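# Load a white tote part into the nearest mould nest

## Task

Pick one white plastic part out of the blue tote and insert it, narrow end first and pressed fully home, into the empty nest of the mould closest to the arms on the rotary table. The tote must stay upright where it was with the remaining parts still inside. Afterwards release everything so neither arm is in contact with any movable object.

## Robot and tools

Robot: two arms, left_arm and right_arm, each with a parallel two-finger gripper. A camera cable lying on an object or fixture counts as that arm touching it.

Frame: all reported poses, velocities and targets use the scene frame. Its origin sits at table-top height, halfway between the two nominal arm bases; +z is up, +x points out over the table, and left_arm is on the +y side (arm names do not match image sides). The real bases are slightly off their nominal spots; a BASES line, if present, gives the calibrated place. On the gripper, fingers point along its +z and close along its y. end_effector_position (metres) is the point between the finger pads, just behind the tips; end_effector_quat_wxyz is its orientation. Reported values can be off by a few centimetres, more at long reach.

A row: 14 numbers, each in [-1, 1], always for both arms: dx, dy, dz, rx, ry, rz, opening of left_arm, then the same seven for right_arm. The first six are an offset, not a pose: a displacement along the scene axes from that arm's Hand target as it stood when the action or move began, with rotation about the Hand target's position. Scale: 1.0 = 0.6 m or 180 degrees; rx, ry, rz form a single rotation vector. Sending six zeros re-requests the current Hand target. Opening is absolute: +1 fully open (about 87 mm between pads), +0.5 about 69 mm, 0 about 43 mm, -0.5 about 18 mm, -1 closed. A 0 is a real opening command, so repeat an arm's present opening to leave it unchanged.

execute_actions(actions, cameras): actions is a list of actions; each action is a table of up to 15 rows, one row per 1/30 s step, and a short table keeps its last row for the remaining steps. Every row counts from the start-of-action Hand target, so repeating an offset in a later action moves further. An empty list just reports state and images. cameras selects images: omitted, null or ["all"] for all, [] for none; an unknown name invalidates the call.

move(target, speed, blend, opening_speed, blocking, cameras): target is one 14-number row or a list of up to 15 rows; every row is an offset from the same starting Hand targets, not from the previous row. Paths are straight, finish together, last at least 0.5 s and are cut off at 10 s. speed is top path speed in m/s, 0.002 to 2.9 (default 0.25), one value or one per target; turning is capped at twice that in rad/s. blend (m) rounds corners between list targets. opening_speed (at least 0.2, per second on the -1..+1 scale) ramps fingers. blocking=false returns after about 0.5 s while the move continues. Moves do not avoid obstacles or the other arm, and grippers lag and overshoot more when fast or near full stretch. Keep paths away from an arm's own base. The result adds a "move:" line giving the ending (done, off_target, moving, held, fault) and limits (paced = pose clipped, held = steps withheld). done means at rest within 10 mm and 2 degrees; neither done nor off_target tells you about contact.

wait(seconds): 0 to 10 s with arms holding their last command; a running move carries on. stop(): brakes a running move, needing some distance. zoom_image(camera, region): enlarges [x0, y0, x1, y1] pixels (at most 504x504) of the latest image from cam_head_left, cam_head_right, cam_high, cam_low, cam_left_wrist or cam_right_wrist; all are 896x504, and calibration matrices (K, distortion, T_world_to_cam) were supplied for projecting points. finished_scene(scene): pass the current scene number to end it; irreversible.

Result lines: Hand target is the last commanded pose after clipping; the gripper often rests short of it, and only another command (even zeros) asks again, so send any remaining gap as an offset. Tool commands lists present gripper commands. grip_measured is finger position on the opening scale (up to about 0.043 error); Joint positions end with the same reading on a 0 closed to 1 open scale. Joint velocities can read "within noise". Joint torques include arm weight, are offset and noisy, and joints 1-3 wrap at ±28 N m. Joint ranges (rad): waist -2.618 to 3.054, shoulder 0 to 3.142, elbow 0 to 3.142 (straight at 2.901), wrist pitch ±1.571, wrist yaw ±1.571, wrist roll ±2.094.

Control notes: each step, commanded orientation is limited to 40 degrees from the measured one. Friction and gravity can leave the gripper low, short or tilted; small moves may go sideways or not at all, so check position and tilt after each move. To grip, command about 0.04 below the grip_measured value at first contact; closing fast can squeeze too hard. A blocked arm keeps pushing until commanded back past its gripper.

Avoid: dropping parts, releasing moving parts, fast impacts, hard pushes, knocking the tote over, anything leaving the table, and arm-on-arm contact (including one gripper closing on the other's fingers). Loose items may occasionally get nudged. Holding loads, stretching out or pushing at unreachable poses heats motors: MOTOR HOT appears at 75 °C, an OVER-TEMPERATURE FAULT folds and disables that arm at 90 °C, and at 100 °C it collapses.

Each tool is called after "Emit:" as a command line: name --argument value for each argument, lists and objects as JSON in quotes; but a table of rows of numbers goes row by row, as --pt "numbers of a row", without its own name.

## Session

Emit:
execute_actions --actions '[]'

Scene clock: 0.00 s.
left_arm: end_effector_position=(+0.3120, +0.2415, +0.2616) grip_measured=+1.000 end_effector_quat_wxyz=(+0.542, +0.103, +0.831, +0.070) | right_arm: end_effector_position=(+0.2310, -0.4574, +0.1255) grip_measured=+0.985 end_effector_quat_wxyz=(+0.450, +0.120, +0.878, -0.108)
Joint positions: left_arm=[-0.537 0.881 0.854 -0.45 -0.503 0.007 1] | right_arm=[-0.232 0.823 0.419 -0.208 0.095 -0.034 0.993]
Joint velocities: within noise
Joint torques (N m): no reading
Motor temperatures (°C): left_arm=[29 31 34 28 27 29 28] | right_arm=[30 34 32 28 27 28 31]
Heat: left arm: 34 °C; right arm: 34 °C.
Hand target: left_arm +0.3125, +0.2412, +0.2659; +0.547, +0.101, +0.829, +0.068 | right_arm +0.2344, -0.4583, +0.1320; +0.458, +0.120, +0.874, -0.109
Tool commands: left_gripper/opening=+1.0 right_gripper/opening=+1.0
camera_calibration:
cam_left_wrist: T_world_to_cam=[[-0.0995639, -0.970617, -0.219066, 0.319436], [-0.954538, 0.155336, -0.254417, 0.348628], [0.28097, 0.183776, -0.941957, 0.249229], [0, 0, 0, 1]] pos_world=[0.294557, 0.210093, 0.393437]
cam_right_wrist: T_world_to_cam=[[-0.31501, -0.944202, 0.0961823, -0.375248], [-0.946053, 0.304287, -0.111325, 0.397031], [0.0758463, -0.126062, -0.989119, 0.190546], [0, 0, 0, 1]] pos_world=[0.242954, -0.451101, 0.268765]

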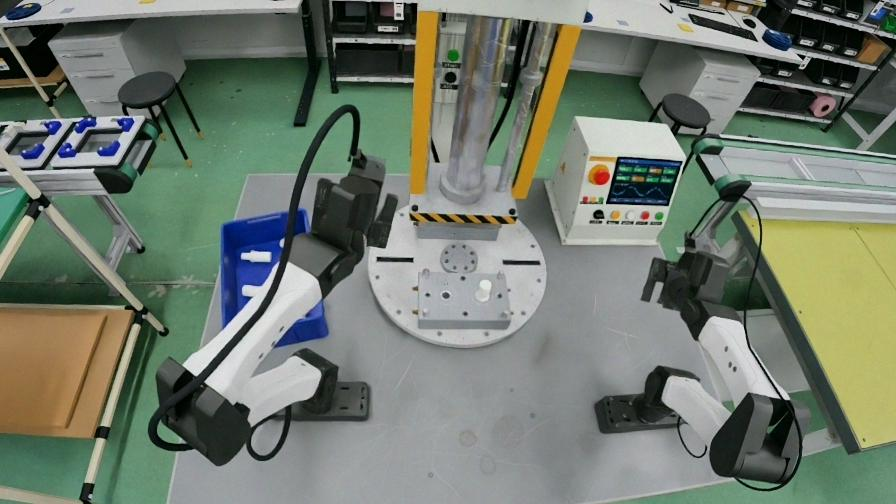

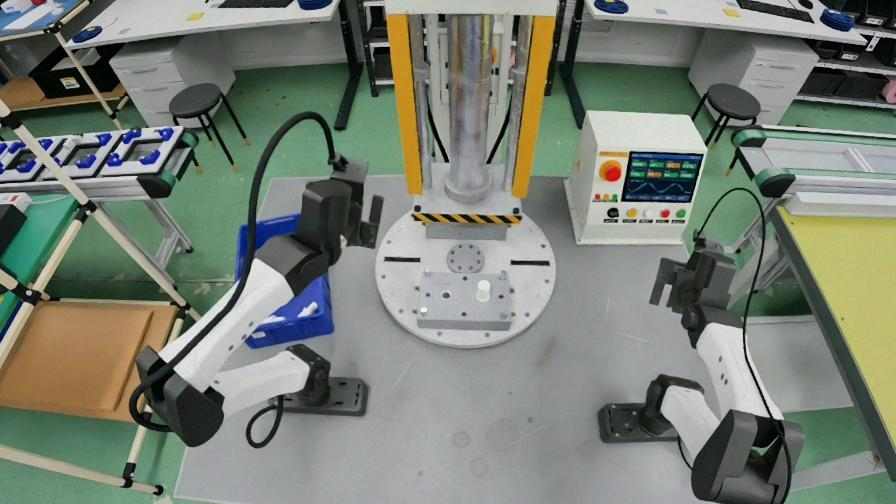

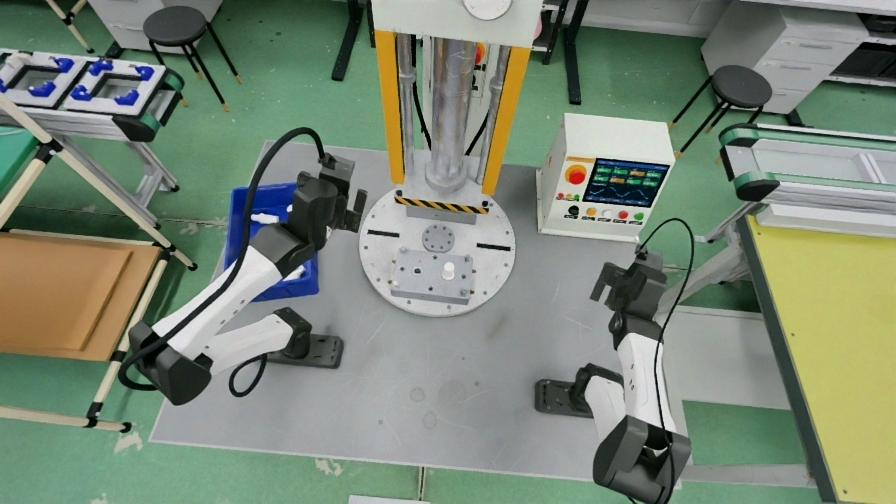

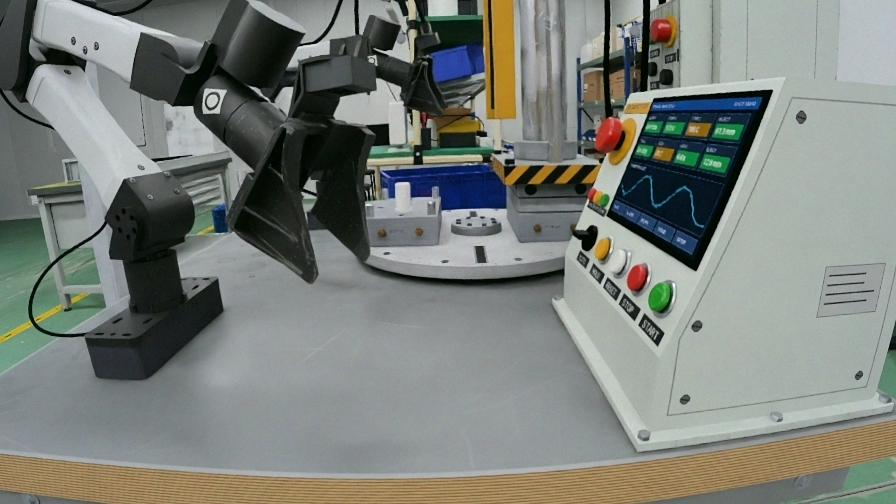

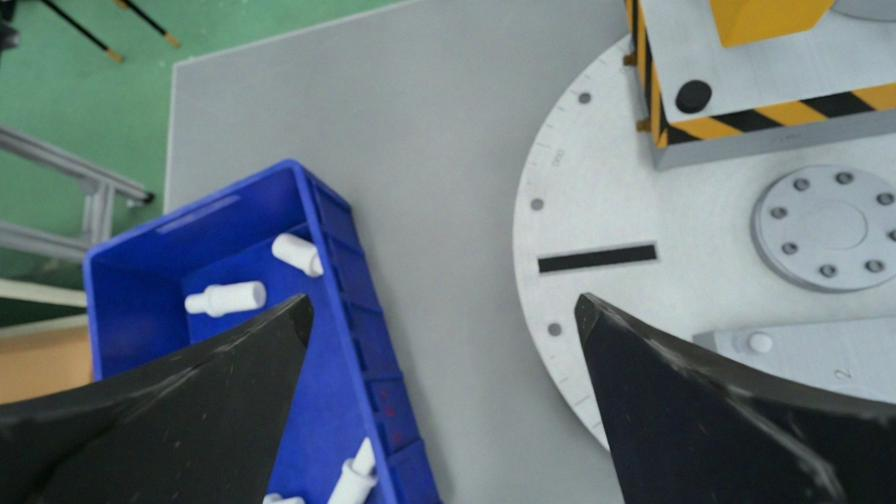

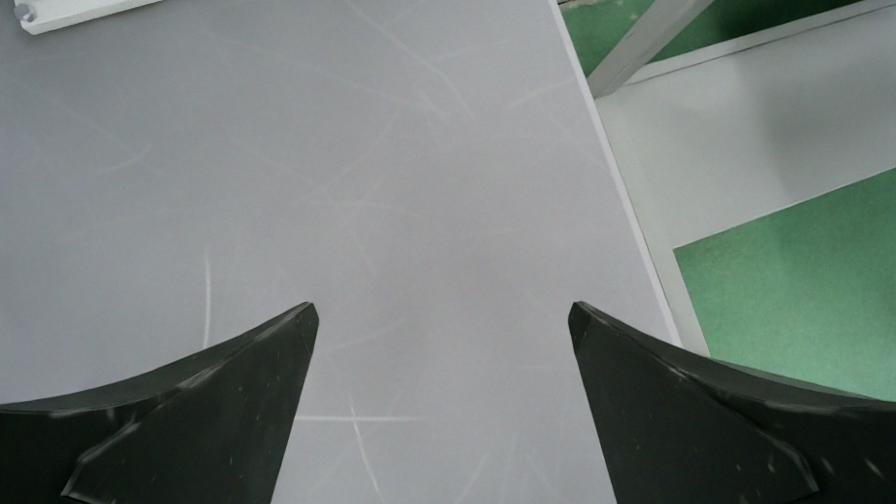

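Emit:
move --target '[-0.104,0.248,0.1235,-0.0686,0.0602,0.0366,1, 0,0,0,0,0,0,1]'

Emit:
zoom_image --camera "cam_left_wrist" --region '[150, 50, 550, 470]'

Emit:
zoom_image --camera "cam_head_right" --region '[380, 210, 580, 360]'

Emit:
zoom_image --camera "cam_low" --region '[350, 160, 510, 270]'

Scene clock: 12.47 s.
left_arm: end_effector_position=(+0.2499, +0.3902, +0.3339) grip_measured=+1.000 end_effector_quat_wxyz=(+0.465, -0.005, +0.885, +0.000) | right_arm: end_effector_position=(+0.2310, -0.4574, +0.1255) grip_measured=+0.985 end_effector_quat_wxyz=(+0.450, +0.120, +0.878, -0.108)
Joint positions: left_arm=[0.638 0.96 1.373 -1.116 0.497 0.379 1] | right_arm=[-0.232 0.823 0.419 -0.208 0.095 -0.034 0.993]
Joint velocities: within noise
Joint torques (N m): left_arm=[1.35 -0.29 9.51 1.49 0.45 0.11] | right_arm=[-0.36 -1.32 8.12 2.15 0.1 0.03]
Motor temperatures (°C): left_arm=[29 31 37 30 27 29 28] | right_arm=[30 34 35 31 27 28 31]
Heat: left arm: 37 °C; right arm: 35 °C.
Hand target: left_arm +0.2500, +0.3900, +0.3400; +0.469, +0.000, +0.883, +0.000 | right_arm +0.2344, -0.4583, +0.1320; +0.458, +0.120, +0.874, -0.109
Off the commanded pose: left_arm 0.006 m, 1 deg | right_arm 0.007 m, 1 deg.
move: done
camera_calibration:
cam_left_wrist: T_world_to_cam=[[0.00742046, -0.999875, 0.0139907, 0.380283], [-0.996238, -0.00860002, -0.0862281, 0.302917], [0.0863376, -0.0132982, -0.996177, 0.451109], [0, 0, 0, 1]] pos_world=[0.260008, 0.388839, 0.470184]
cam_right_wrist: T_world_to_cam=[[-0.31501, -0.944202, 0.0961823, -0.375248], [-0.946053, 0.304287, -0.111325, 0.397031], [0.0758463, -0.126062, -0.989119, 0.190546], [0, 0, 0, 1]] pos_world=[0.242954, -0.451101, 0.268765]

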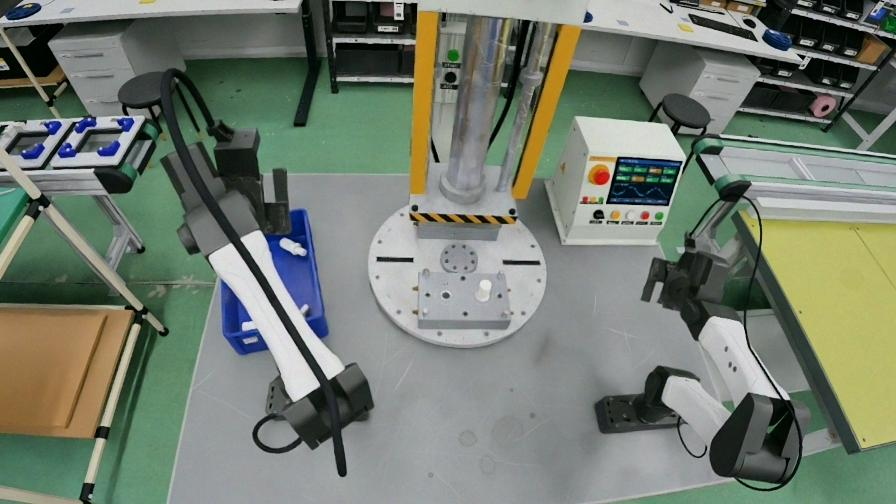

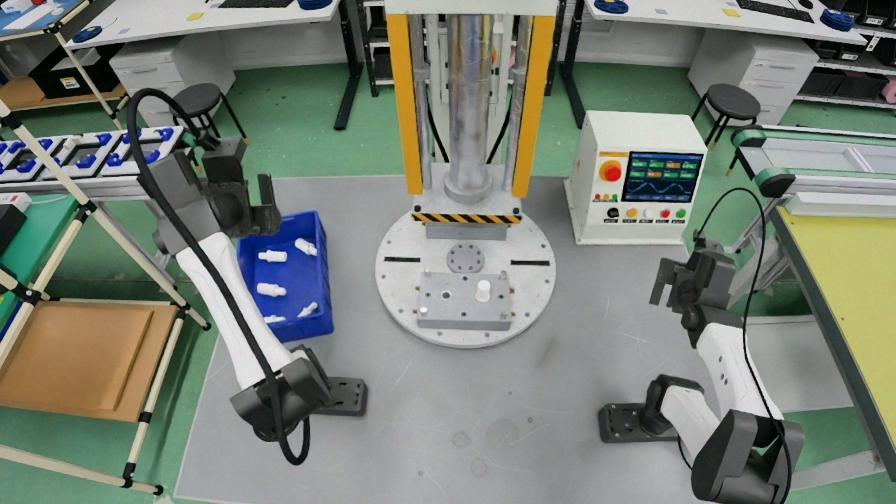

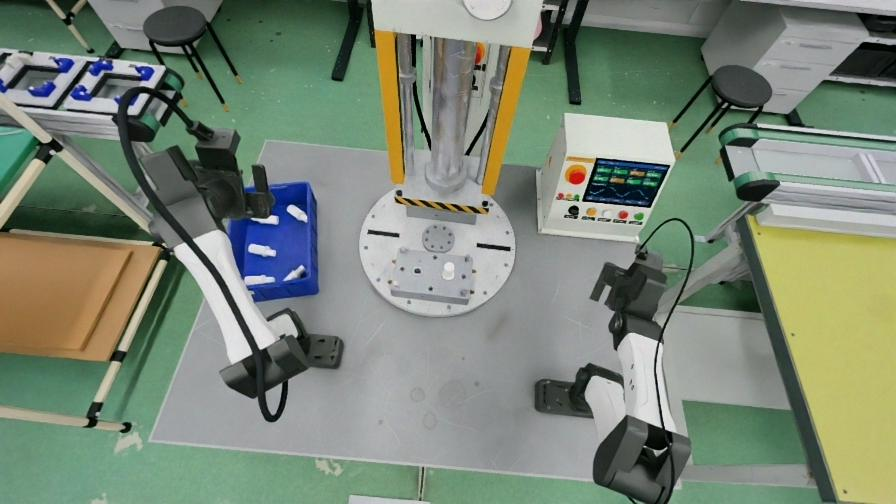

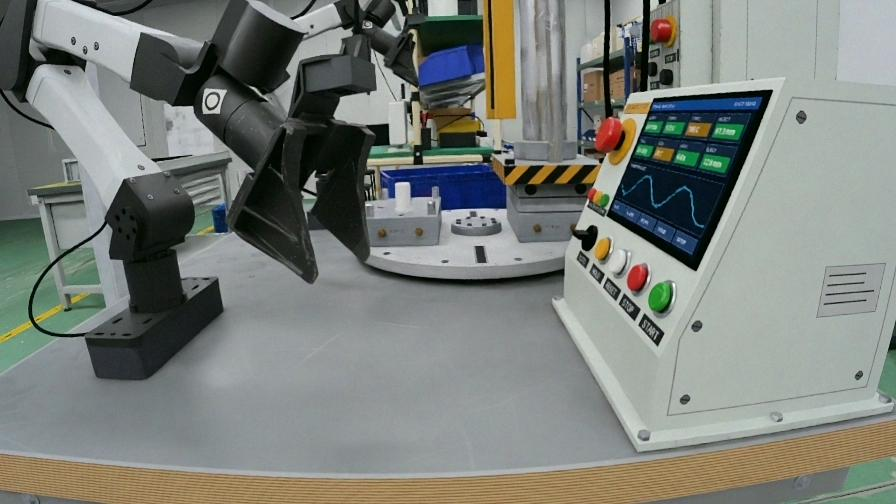

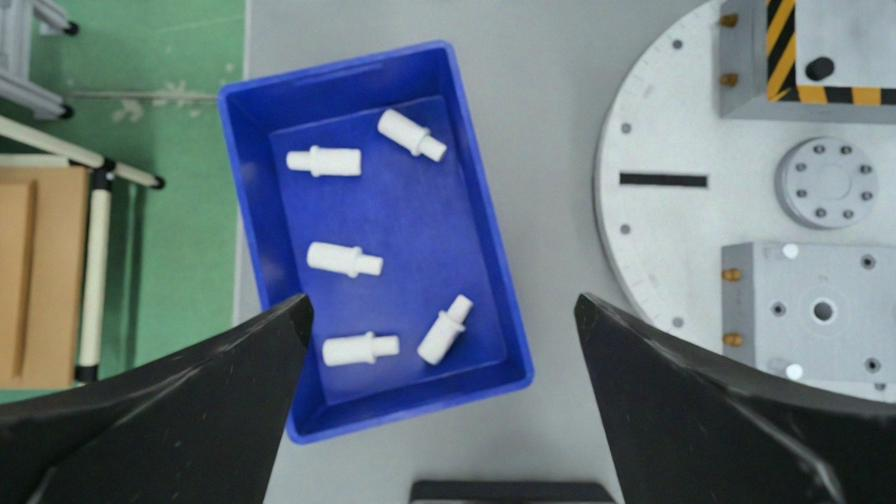

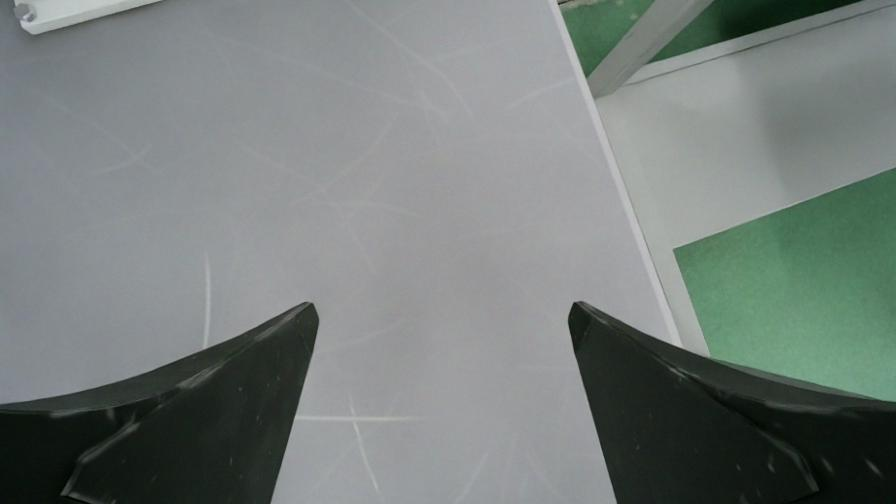

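Scaled by 1.200 from the camera's 896x504 image, which has a finer 1280x720 frame.

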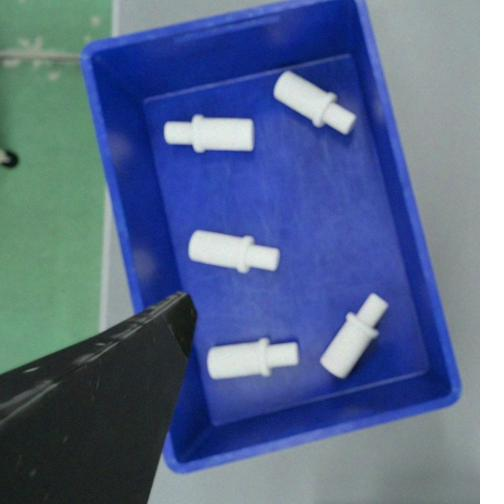

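Scaled by 2.520 from the camera's 896x504 image, which has a finer 1280x720 frame.

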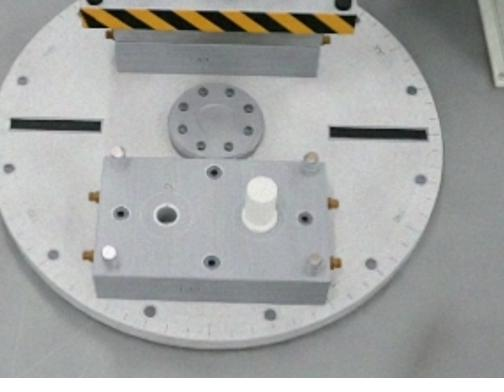

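Scaled by 3.150 from the camera's 896x504 image, which has a finer 1280x720 frame.

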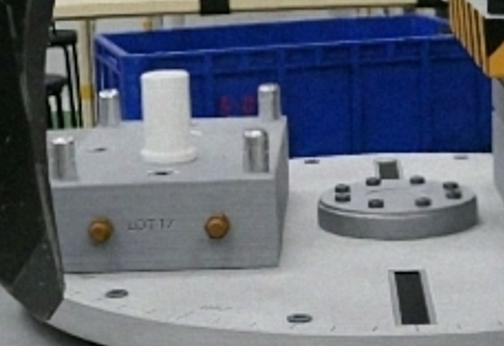

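Emit:
move --pt "0.232 0.155 -0.15 0.2423 0.2423 -0.4562 0.15 0 0 0 0 0 0 1" --pt "0.232 0.155 -0.25 0.2423 0.2423 -0.4562 0.15 0 0 0 0 0 0 1" --cameras '["cam_left_wrist","cam_high","cam_head_right","cam_low"]'

Emit:
zoom_image --camera "cam_head_right" --region '[200, 160, 380, 360]'

Scene clock: 56.10 s.
left_arm: end_effector_position=(+0.3866, +0.4817, +0.1931) grip_measured=+0.150 end_effector_quat_wxyz=(+0.004, +0.701, +0.713, -0.002) | right_arm: end_effector_position=(+0.2310, -0.4574, +0.1255) grip_measured=+0.985 end_effector_quat_wxyz=(+0.450, +0.120, +0.878, -0.108)
Joint positions: left_arm=[0.348 2.023 2.02 -1.568 0.009 1.889 0.575] | right_arm=[-0.232 0.823 0.419 -0.208 0.095 -0.034 0.993]
Joint velocities: within noise
Joint torques (N m): left_arm=[0.53 -8.38 6.68 0.32 0.08 0.12] | right_arm=[-0.38 -1.31 8.03 2.14 0.1 0.02]
Motor temperatures (°C): left_arm=[29 31 39 31 27 29 28] | right_arm=[29 34 40 35 27 28 31]
Heat: left arm: 39 °C; right arm: 40 °C.
Hand target: left_arm +0.3892, +0.4831, +0.1902; +0.000, +0.707, +0.708, +0.000 | right_arm +0.2344, -0.4583, +0.1320; +0.458, +0.120, +0.874, -0.109
Off the commanded pose: left_arm 0.004 m, 1 deg | right_arm 0.007 m, 1 deg.
move: done
camera_calibration:
cam_left_wrist: T_world_to_cam=[[-0.999709, -0.0236457, 0.00477316, 0.393645], [-0.0115481, 0.642845, 0.765909, -0.431327], [-0.0211789, 0.765631, -0.642931, -0.101597], [0, 0, 0, 1]] pos_world=[0.386398, 0.364371, 0.263158]
Images, in order (width x height): cam_head_right 896x504, cam_high 896x504, cam_low 896x504, cam_left_wrist 896x504.

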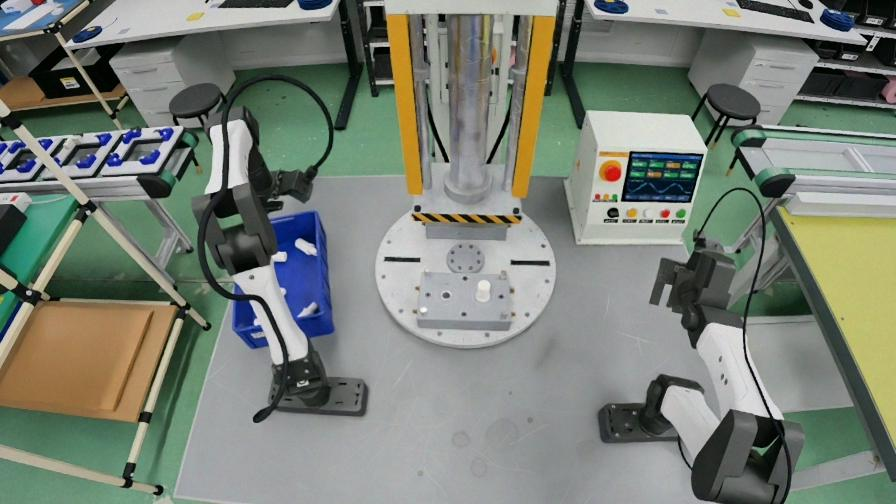

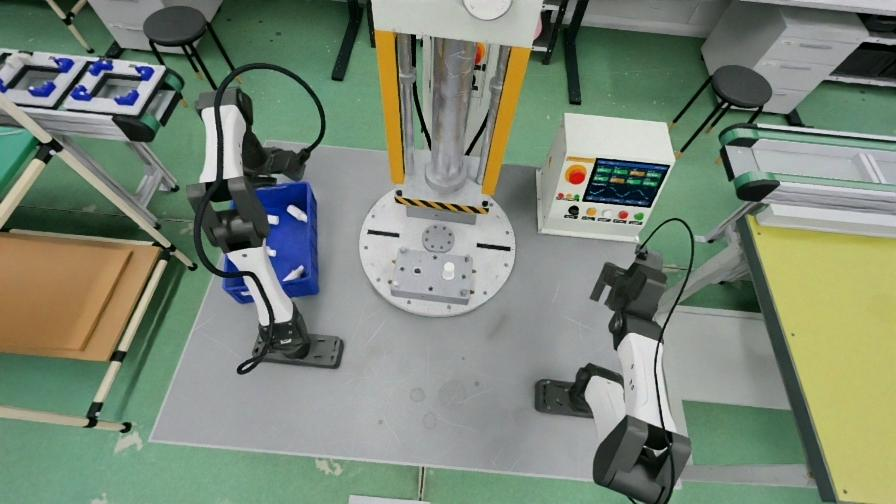

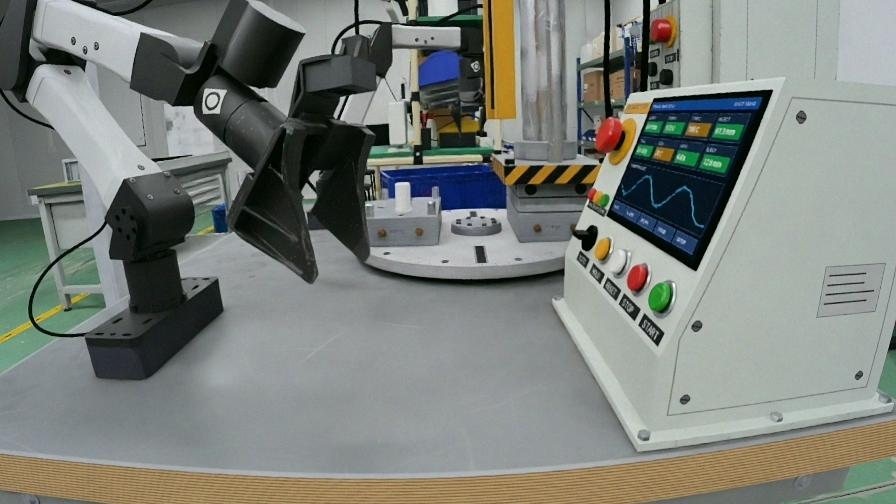

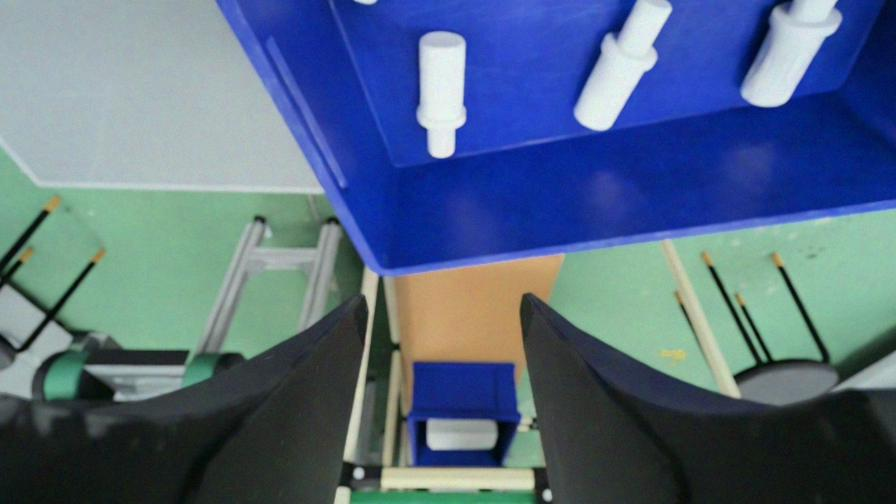

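Scaled by 2.520 from the camera's 896x504 image, which has a finer 1280x720 frame.

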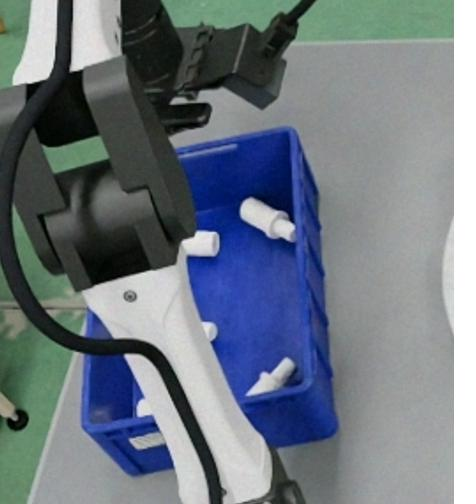

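Emit:
move --target '[0,0.009,-0.2,0,0,0,-0.1, 0,0,0,0,0,0,1]' --cameras '["cam_left_wrist","cam_head_left","cam_head_right","cam_high"]' --speed 0.12

Emit:
zoom_image --camera "cam_head_right" --region '[200, 160, 380, 360]'

Scene clock: 69.37 s.
left_arm: end_effector_position=(+0.3922, +0.4836, +0.0794) grip_measured=-0.100 end_effector_quat_wxyz=(+0.007, +0.705, +0.709, +0.006) | right_arm: end_effector_position=(+0.2310, -0.4574, +0.1255) grip_measured=+0.985 end_effector_quat_wxyz=(+0.450, +0.120, +0.878, -0.108)
Joint positions: left_arm=[0.348 2.023 1.564 -1.095 0.007 1.901 0.45] | right_arm=[-0.232 0.823 0.419 -0.208 0.095 -0.034 0.993]
Joint velocities: within noise
Joint torques (N m): left_arm=[1.61 -7.68 6.17 0.35 0.1 0.15] | right_arm=[-0.38 -1.25 8.25 2.16 0.08 0.02]
Motor temperatures (°C): left_arm=[29 34 39 30 27 29 28] | right_arm=[29 34 41 36 27 28 31]
Heat: left arm: 39 °C; right arm: 41 °C.
Hand target: left_arm +0.3893, +0.4885, +0.0702; +0.000, +0.707, +0.708, +0.000 | right_arm +0.2344, -0.4583, +0.1320; +0.458, +0.120, +0.874, -0.109
Off the commanded pose: left_arm 0.011 m, 1 deg | right_arm 0.007 m, 1 deg.
move: off_target (left_arm)
camera_calibration:
cam_left_wrist: T_world_to_cam=[[-0.999875, -0.0110733, -0.0112491, 0.395092], [-0.0157268, 0.637779, 0.770059, -0.341734], [-0.00135269, 0.77014, -0.637873, -0.186432], [0, 0, 0, 1]] pos_world=[0.389416, 0.365905, 0.14868]
Images, in order (width x height): cam_head_left 896x504, cam_head_right 896x504, cam_high 896x504, cam_left_wrist 896x504.

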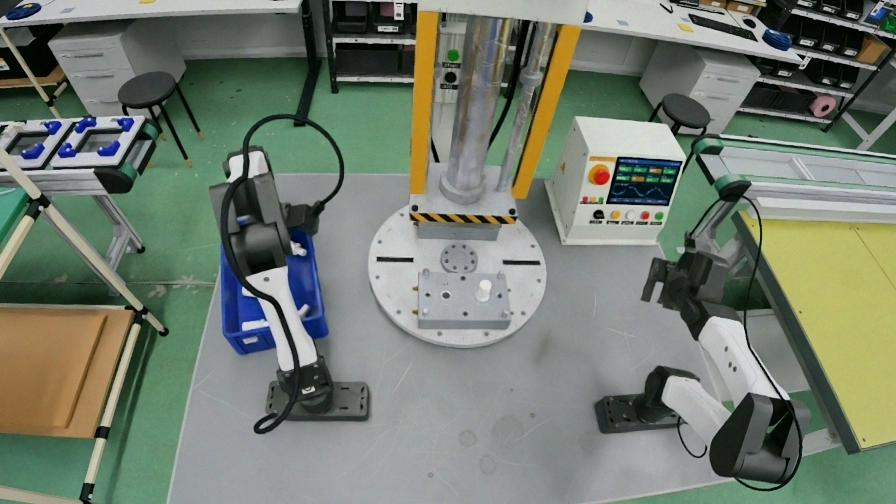

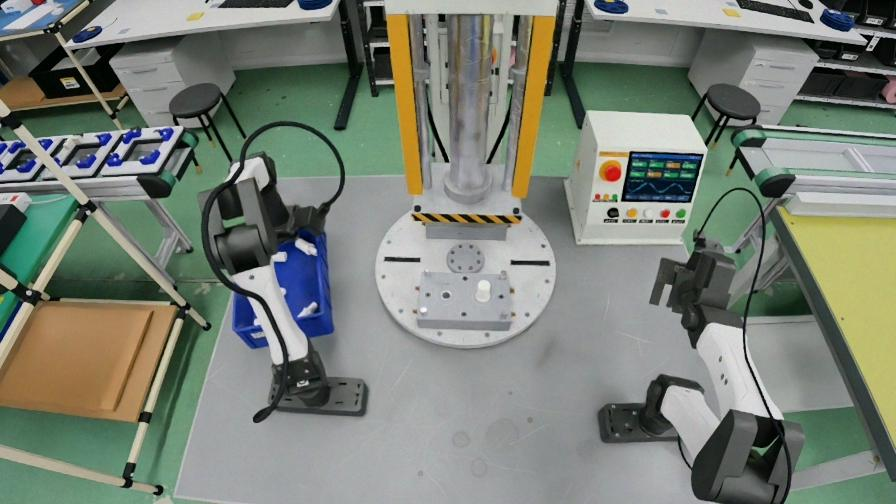

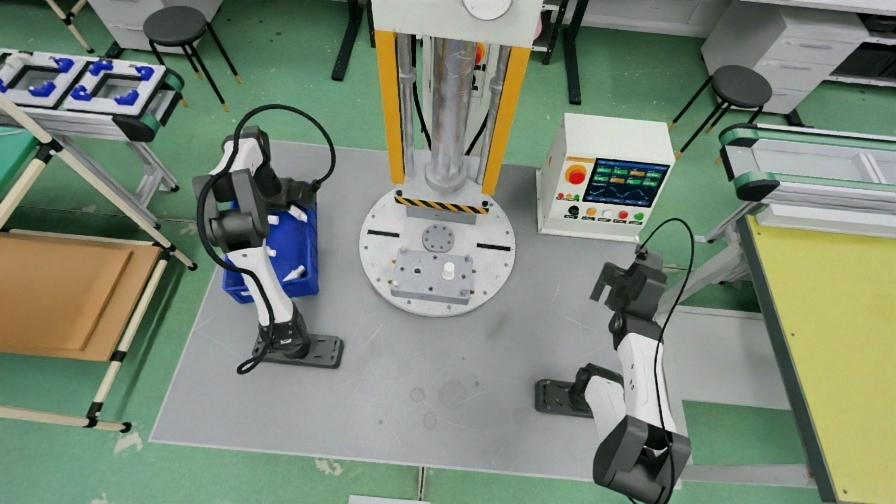

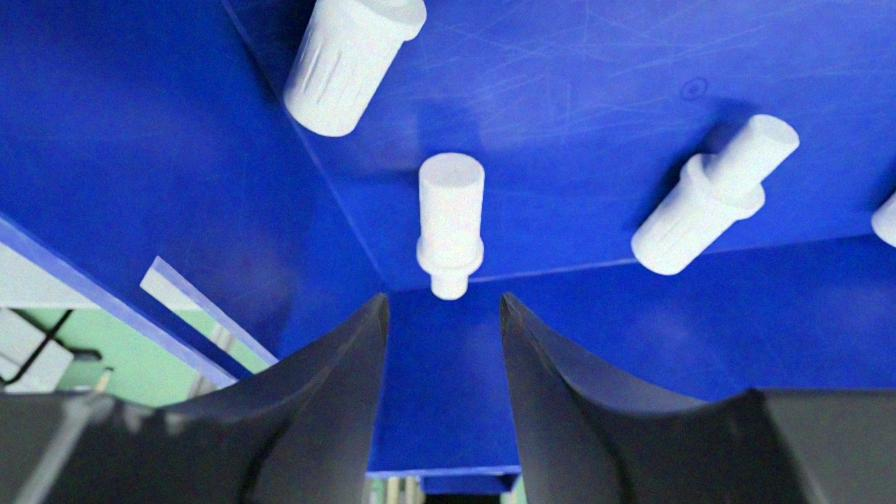

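Scaled by 2.520 from the camera's 896x504 image, which has a finer 1280x720 frame.

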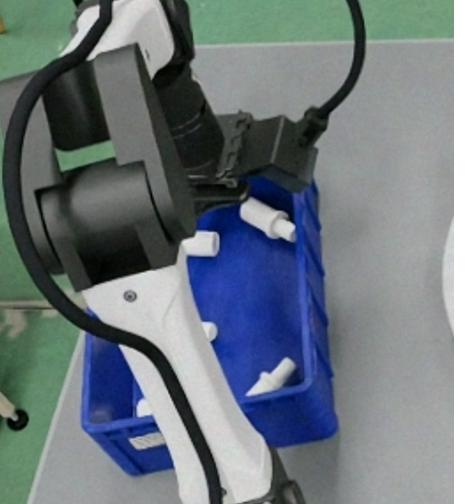

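Emit:
move --target '[-0.003,0.0125,-0.095,0,0,0,-0.1, 0,0,0,0,0,0,1]' --cameras '["cam_left_wrist","cam_head_right","cam_high"]' --speed 0.05

Emit:
zoom_image --camera "cam_head_right" --region '[200, 160, 380, 360]'

Scene clock: 83.97 s.
left_arm: end_effector_position=(+0.3901, +0.4851, +0.0373) grip_measured=-0.100 end_effector_quat_wxyz=(+0.026, +0.704, +0.710, -0.004) | right_arm: end_effector_position=(+0.2310, -0.4574, +0.1255) grip_measured=+0.985 end_effector_quat_wxyz=(+0.450, +0.120, +0.878, -0.108)
Joint positions: left_arm=[0.372 2.065 1.46 -0.951 0.05 1.921 0.45] | right_arm=[-0.232 0.823 0.419 -0.208 0.095 -0.034 0.993]
Joint velocities: within noise
Joint torques (N m): left_arm=[1.17 -5.46 4.14 0.85 -0.34 0.17] | right_arm=[-0.43 -1.29 8.08 2.11 0.1 0.01]
Motor temperatures (°C): left_arm=[29 36 39 30 27 29 28] | right_arm=[29 34 42 36 27 28 31]
Heat: left arm: 39 °C; right arm: 42 °C.
Hand target: left_arm +0.3875, +0.4960, +0.0131; +0.000, +0.707, +0.708, +0.000 | right_arm +0.2344, -0.4583, +0.1320; +0.458, +0.120, +0.874, -0.109
Off the commanded pose: left_arm 0.027 m, 3 deg | right_arm 0.007 m, 1 deg.
move: off_target (left_arm)
camera_calibration:
cam_left_wrist: T_world_to_cam=[[-0.999611, -0.0160488, -0.0228177, 0.395285], [-0.0276976, 0.668461, 0.743231, -0.319428], [0.00332476, 0.743574, -0.668646, -0.202196], [0, 0, 0, 1]] pos_world=[0.386956, 0.370217, 0.111231]
Images, in order (width x height): cam_head_right 896x504, cam_high 896x504, cam_left_wrist 896x504.

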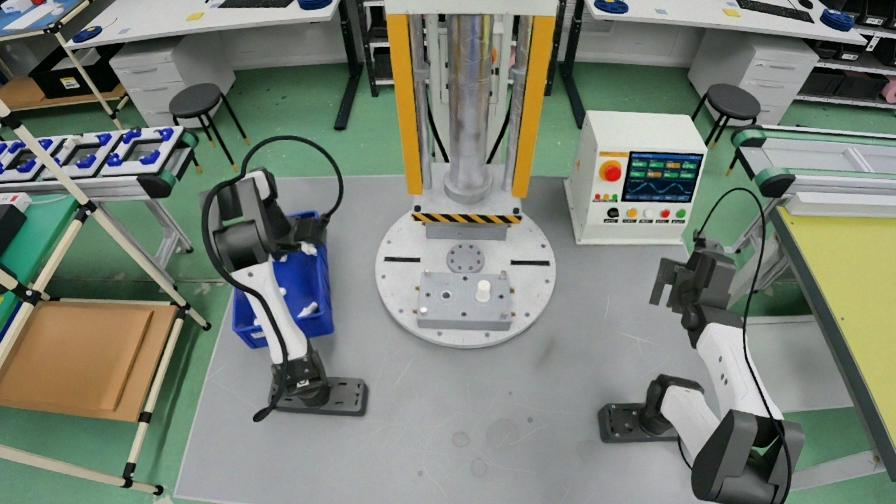

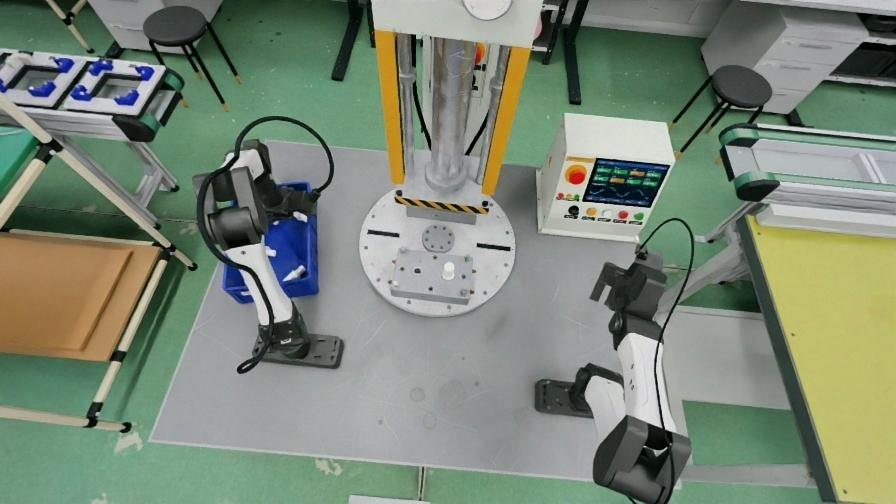

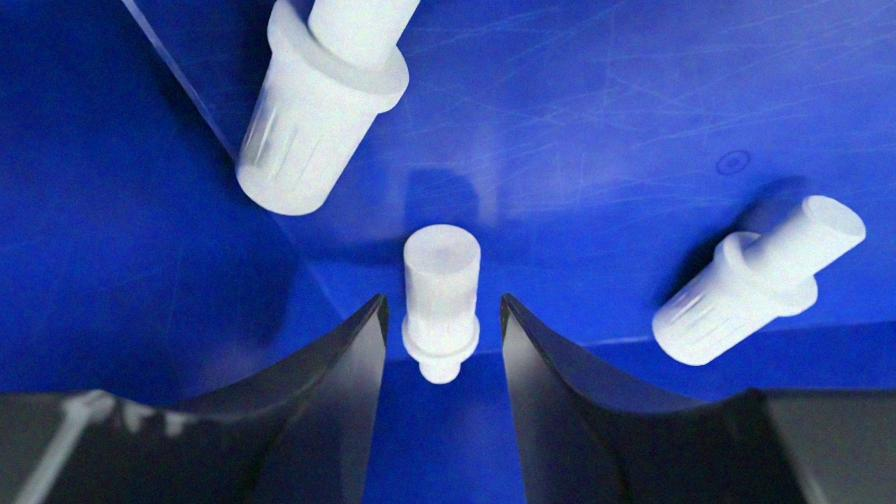

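Scaled by 2.520 from the camera's 896x504 image, which has a finer 1280x720 frame.

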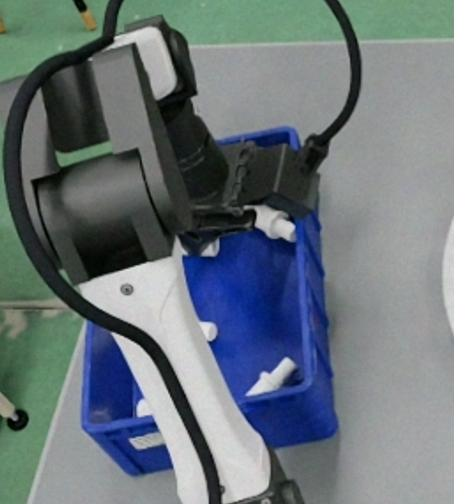

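Emit:
move --target '[0,-0.01,0.15,0,0,0,-0.1, 0,0,0,0,0,0,1]' --cameras '["cam_left_wrist","cam_head_right","cam_high"]' --speed 0.1

Emit:
zoom_image --camera "cam_head_right" --region '[200, 160, 380, 360]'

Scene clock: 96.90 s.
left_arm: end_effector_position=(+0.3828, +0.4901, +0.0851) grip_measured=-0.100 end_effector_quat_wxyz=(-0.004, +0.704, +0.710, -0.019) | right_arm: end_effector_position=(+0.2310, -0.4574, +0.1255) grip_measured=+0.985 end_effector_quat_wxyz=(+0.450, +0.120, +0.878, -0.108)
Joint positions: left_arm=[0.372 2.045 1.623 -1.186 0.009 1.922 0.45] | right_arm=[-0.232 0.823 0.419 -0.208 0.095 -0.034 0.993]
Joint velocities: within noise
Joint torques (N m): left_arm=[0.02 -11.64 9.01 -0.04 0.09 0.01] | right_arm=[-0.35 -1.29 8.17 2.12 0.07 0.02]
Motor temperatures (°C): left_arm=[29 36 38 30 27 29 28] | right_arm=[29 34 43 37 27 28 31]
Heat: left arm: 38 °C; right arm: 43 °C.
Hand target: left_arm +0.3874, +0.4899, +0.1031; +0.000, +0.707, +0.708, +0.000 | right_arm +0.2344, -0.4583, +0.1320; +0.458, +0.120, +0.874, -0.109
Off the commanded pose: left_arm 0.019 m, 2 deg | right_arm 0.007 m, 1 deg.
move: off_target (left_arm)
camera_calibration:
cam_left_wrist: T_world_to_cam=[[-0.9991, -0.0150128, 0.0396703, 0.383123], [0.0202522, 0.65293, 0.757147, -0.370439], [-0.0372688, 0.757269, -0.652039, -0.166639], [0, 0, 0, 1]] pos_world=[0.38407, 0.373813, 0.156623]
Images, in order (width x height): cam_head_right 896x504, cam_high 896x504, cam_left_wrist 896x504.

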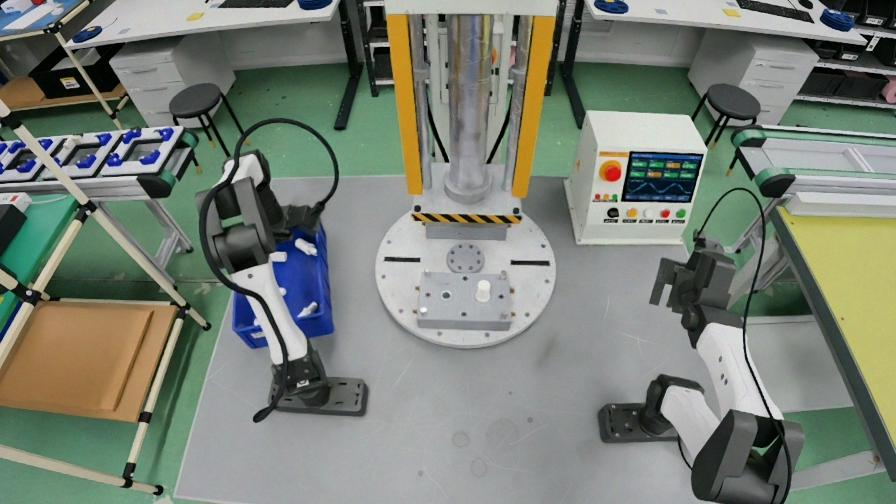

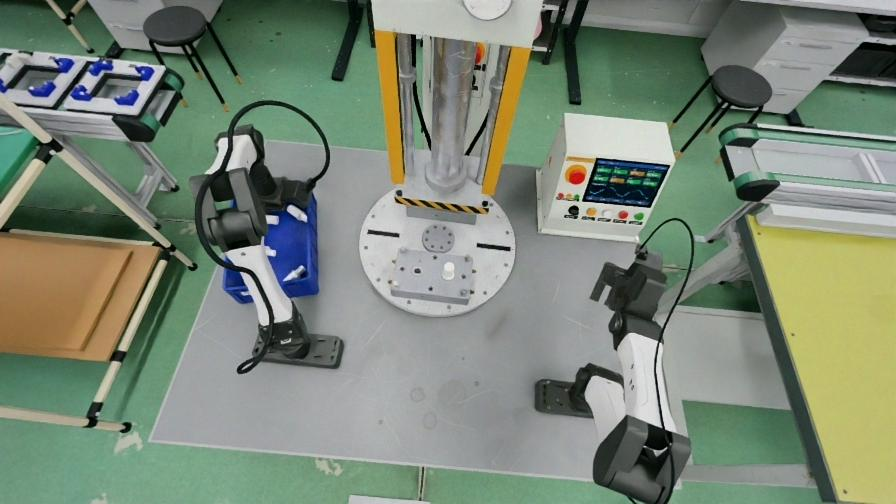

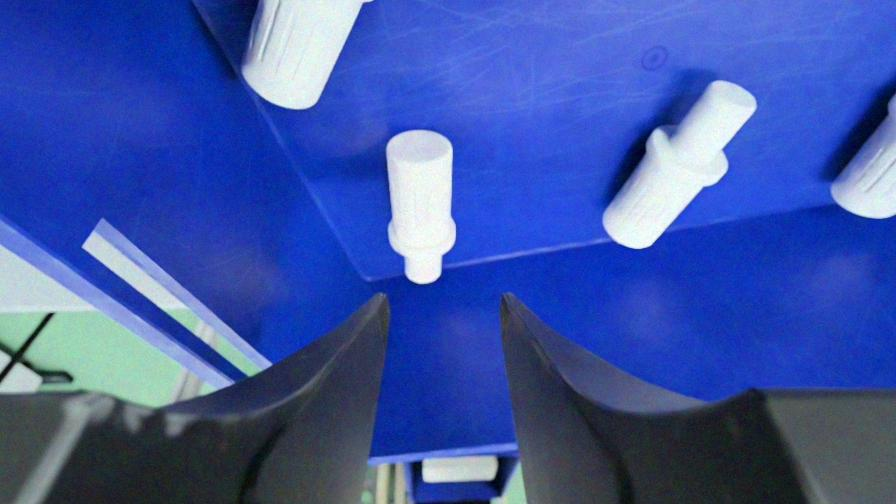

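Scaled by 2.520 from the camera's 896x504 image, which has a finer 1280x720 frame.

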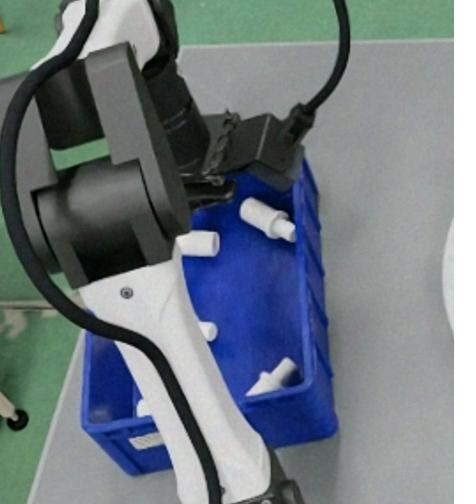

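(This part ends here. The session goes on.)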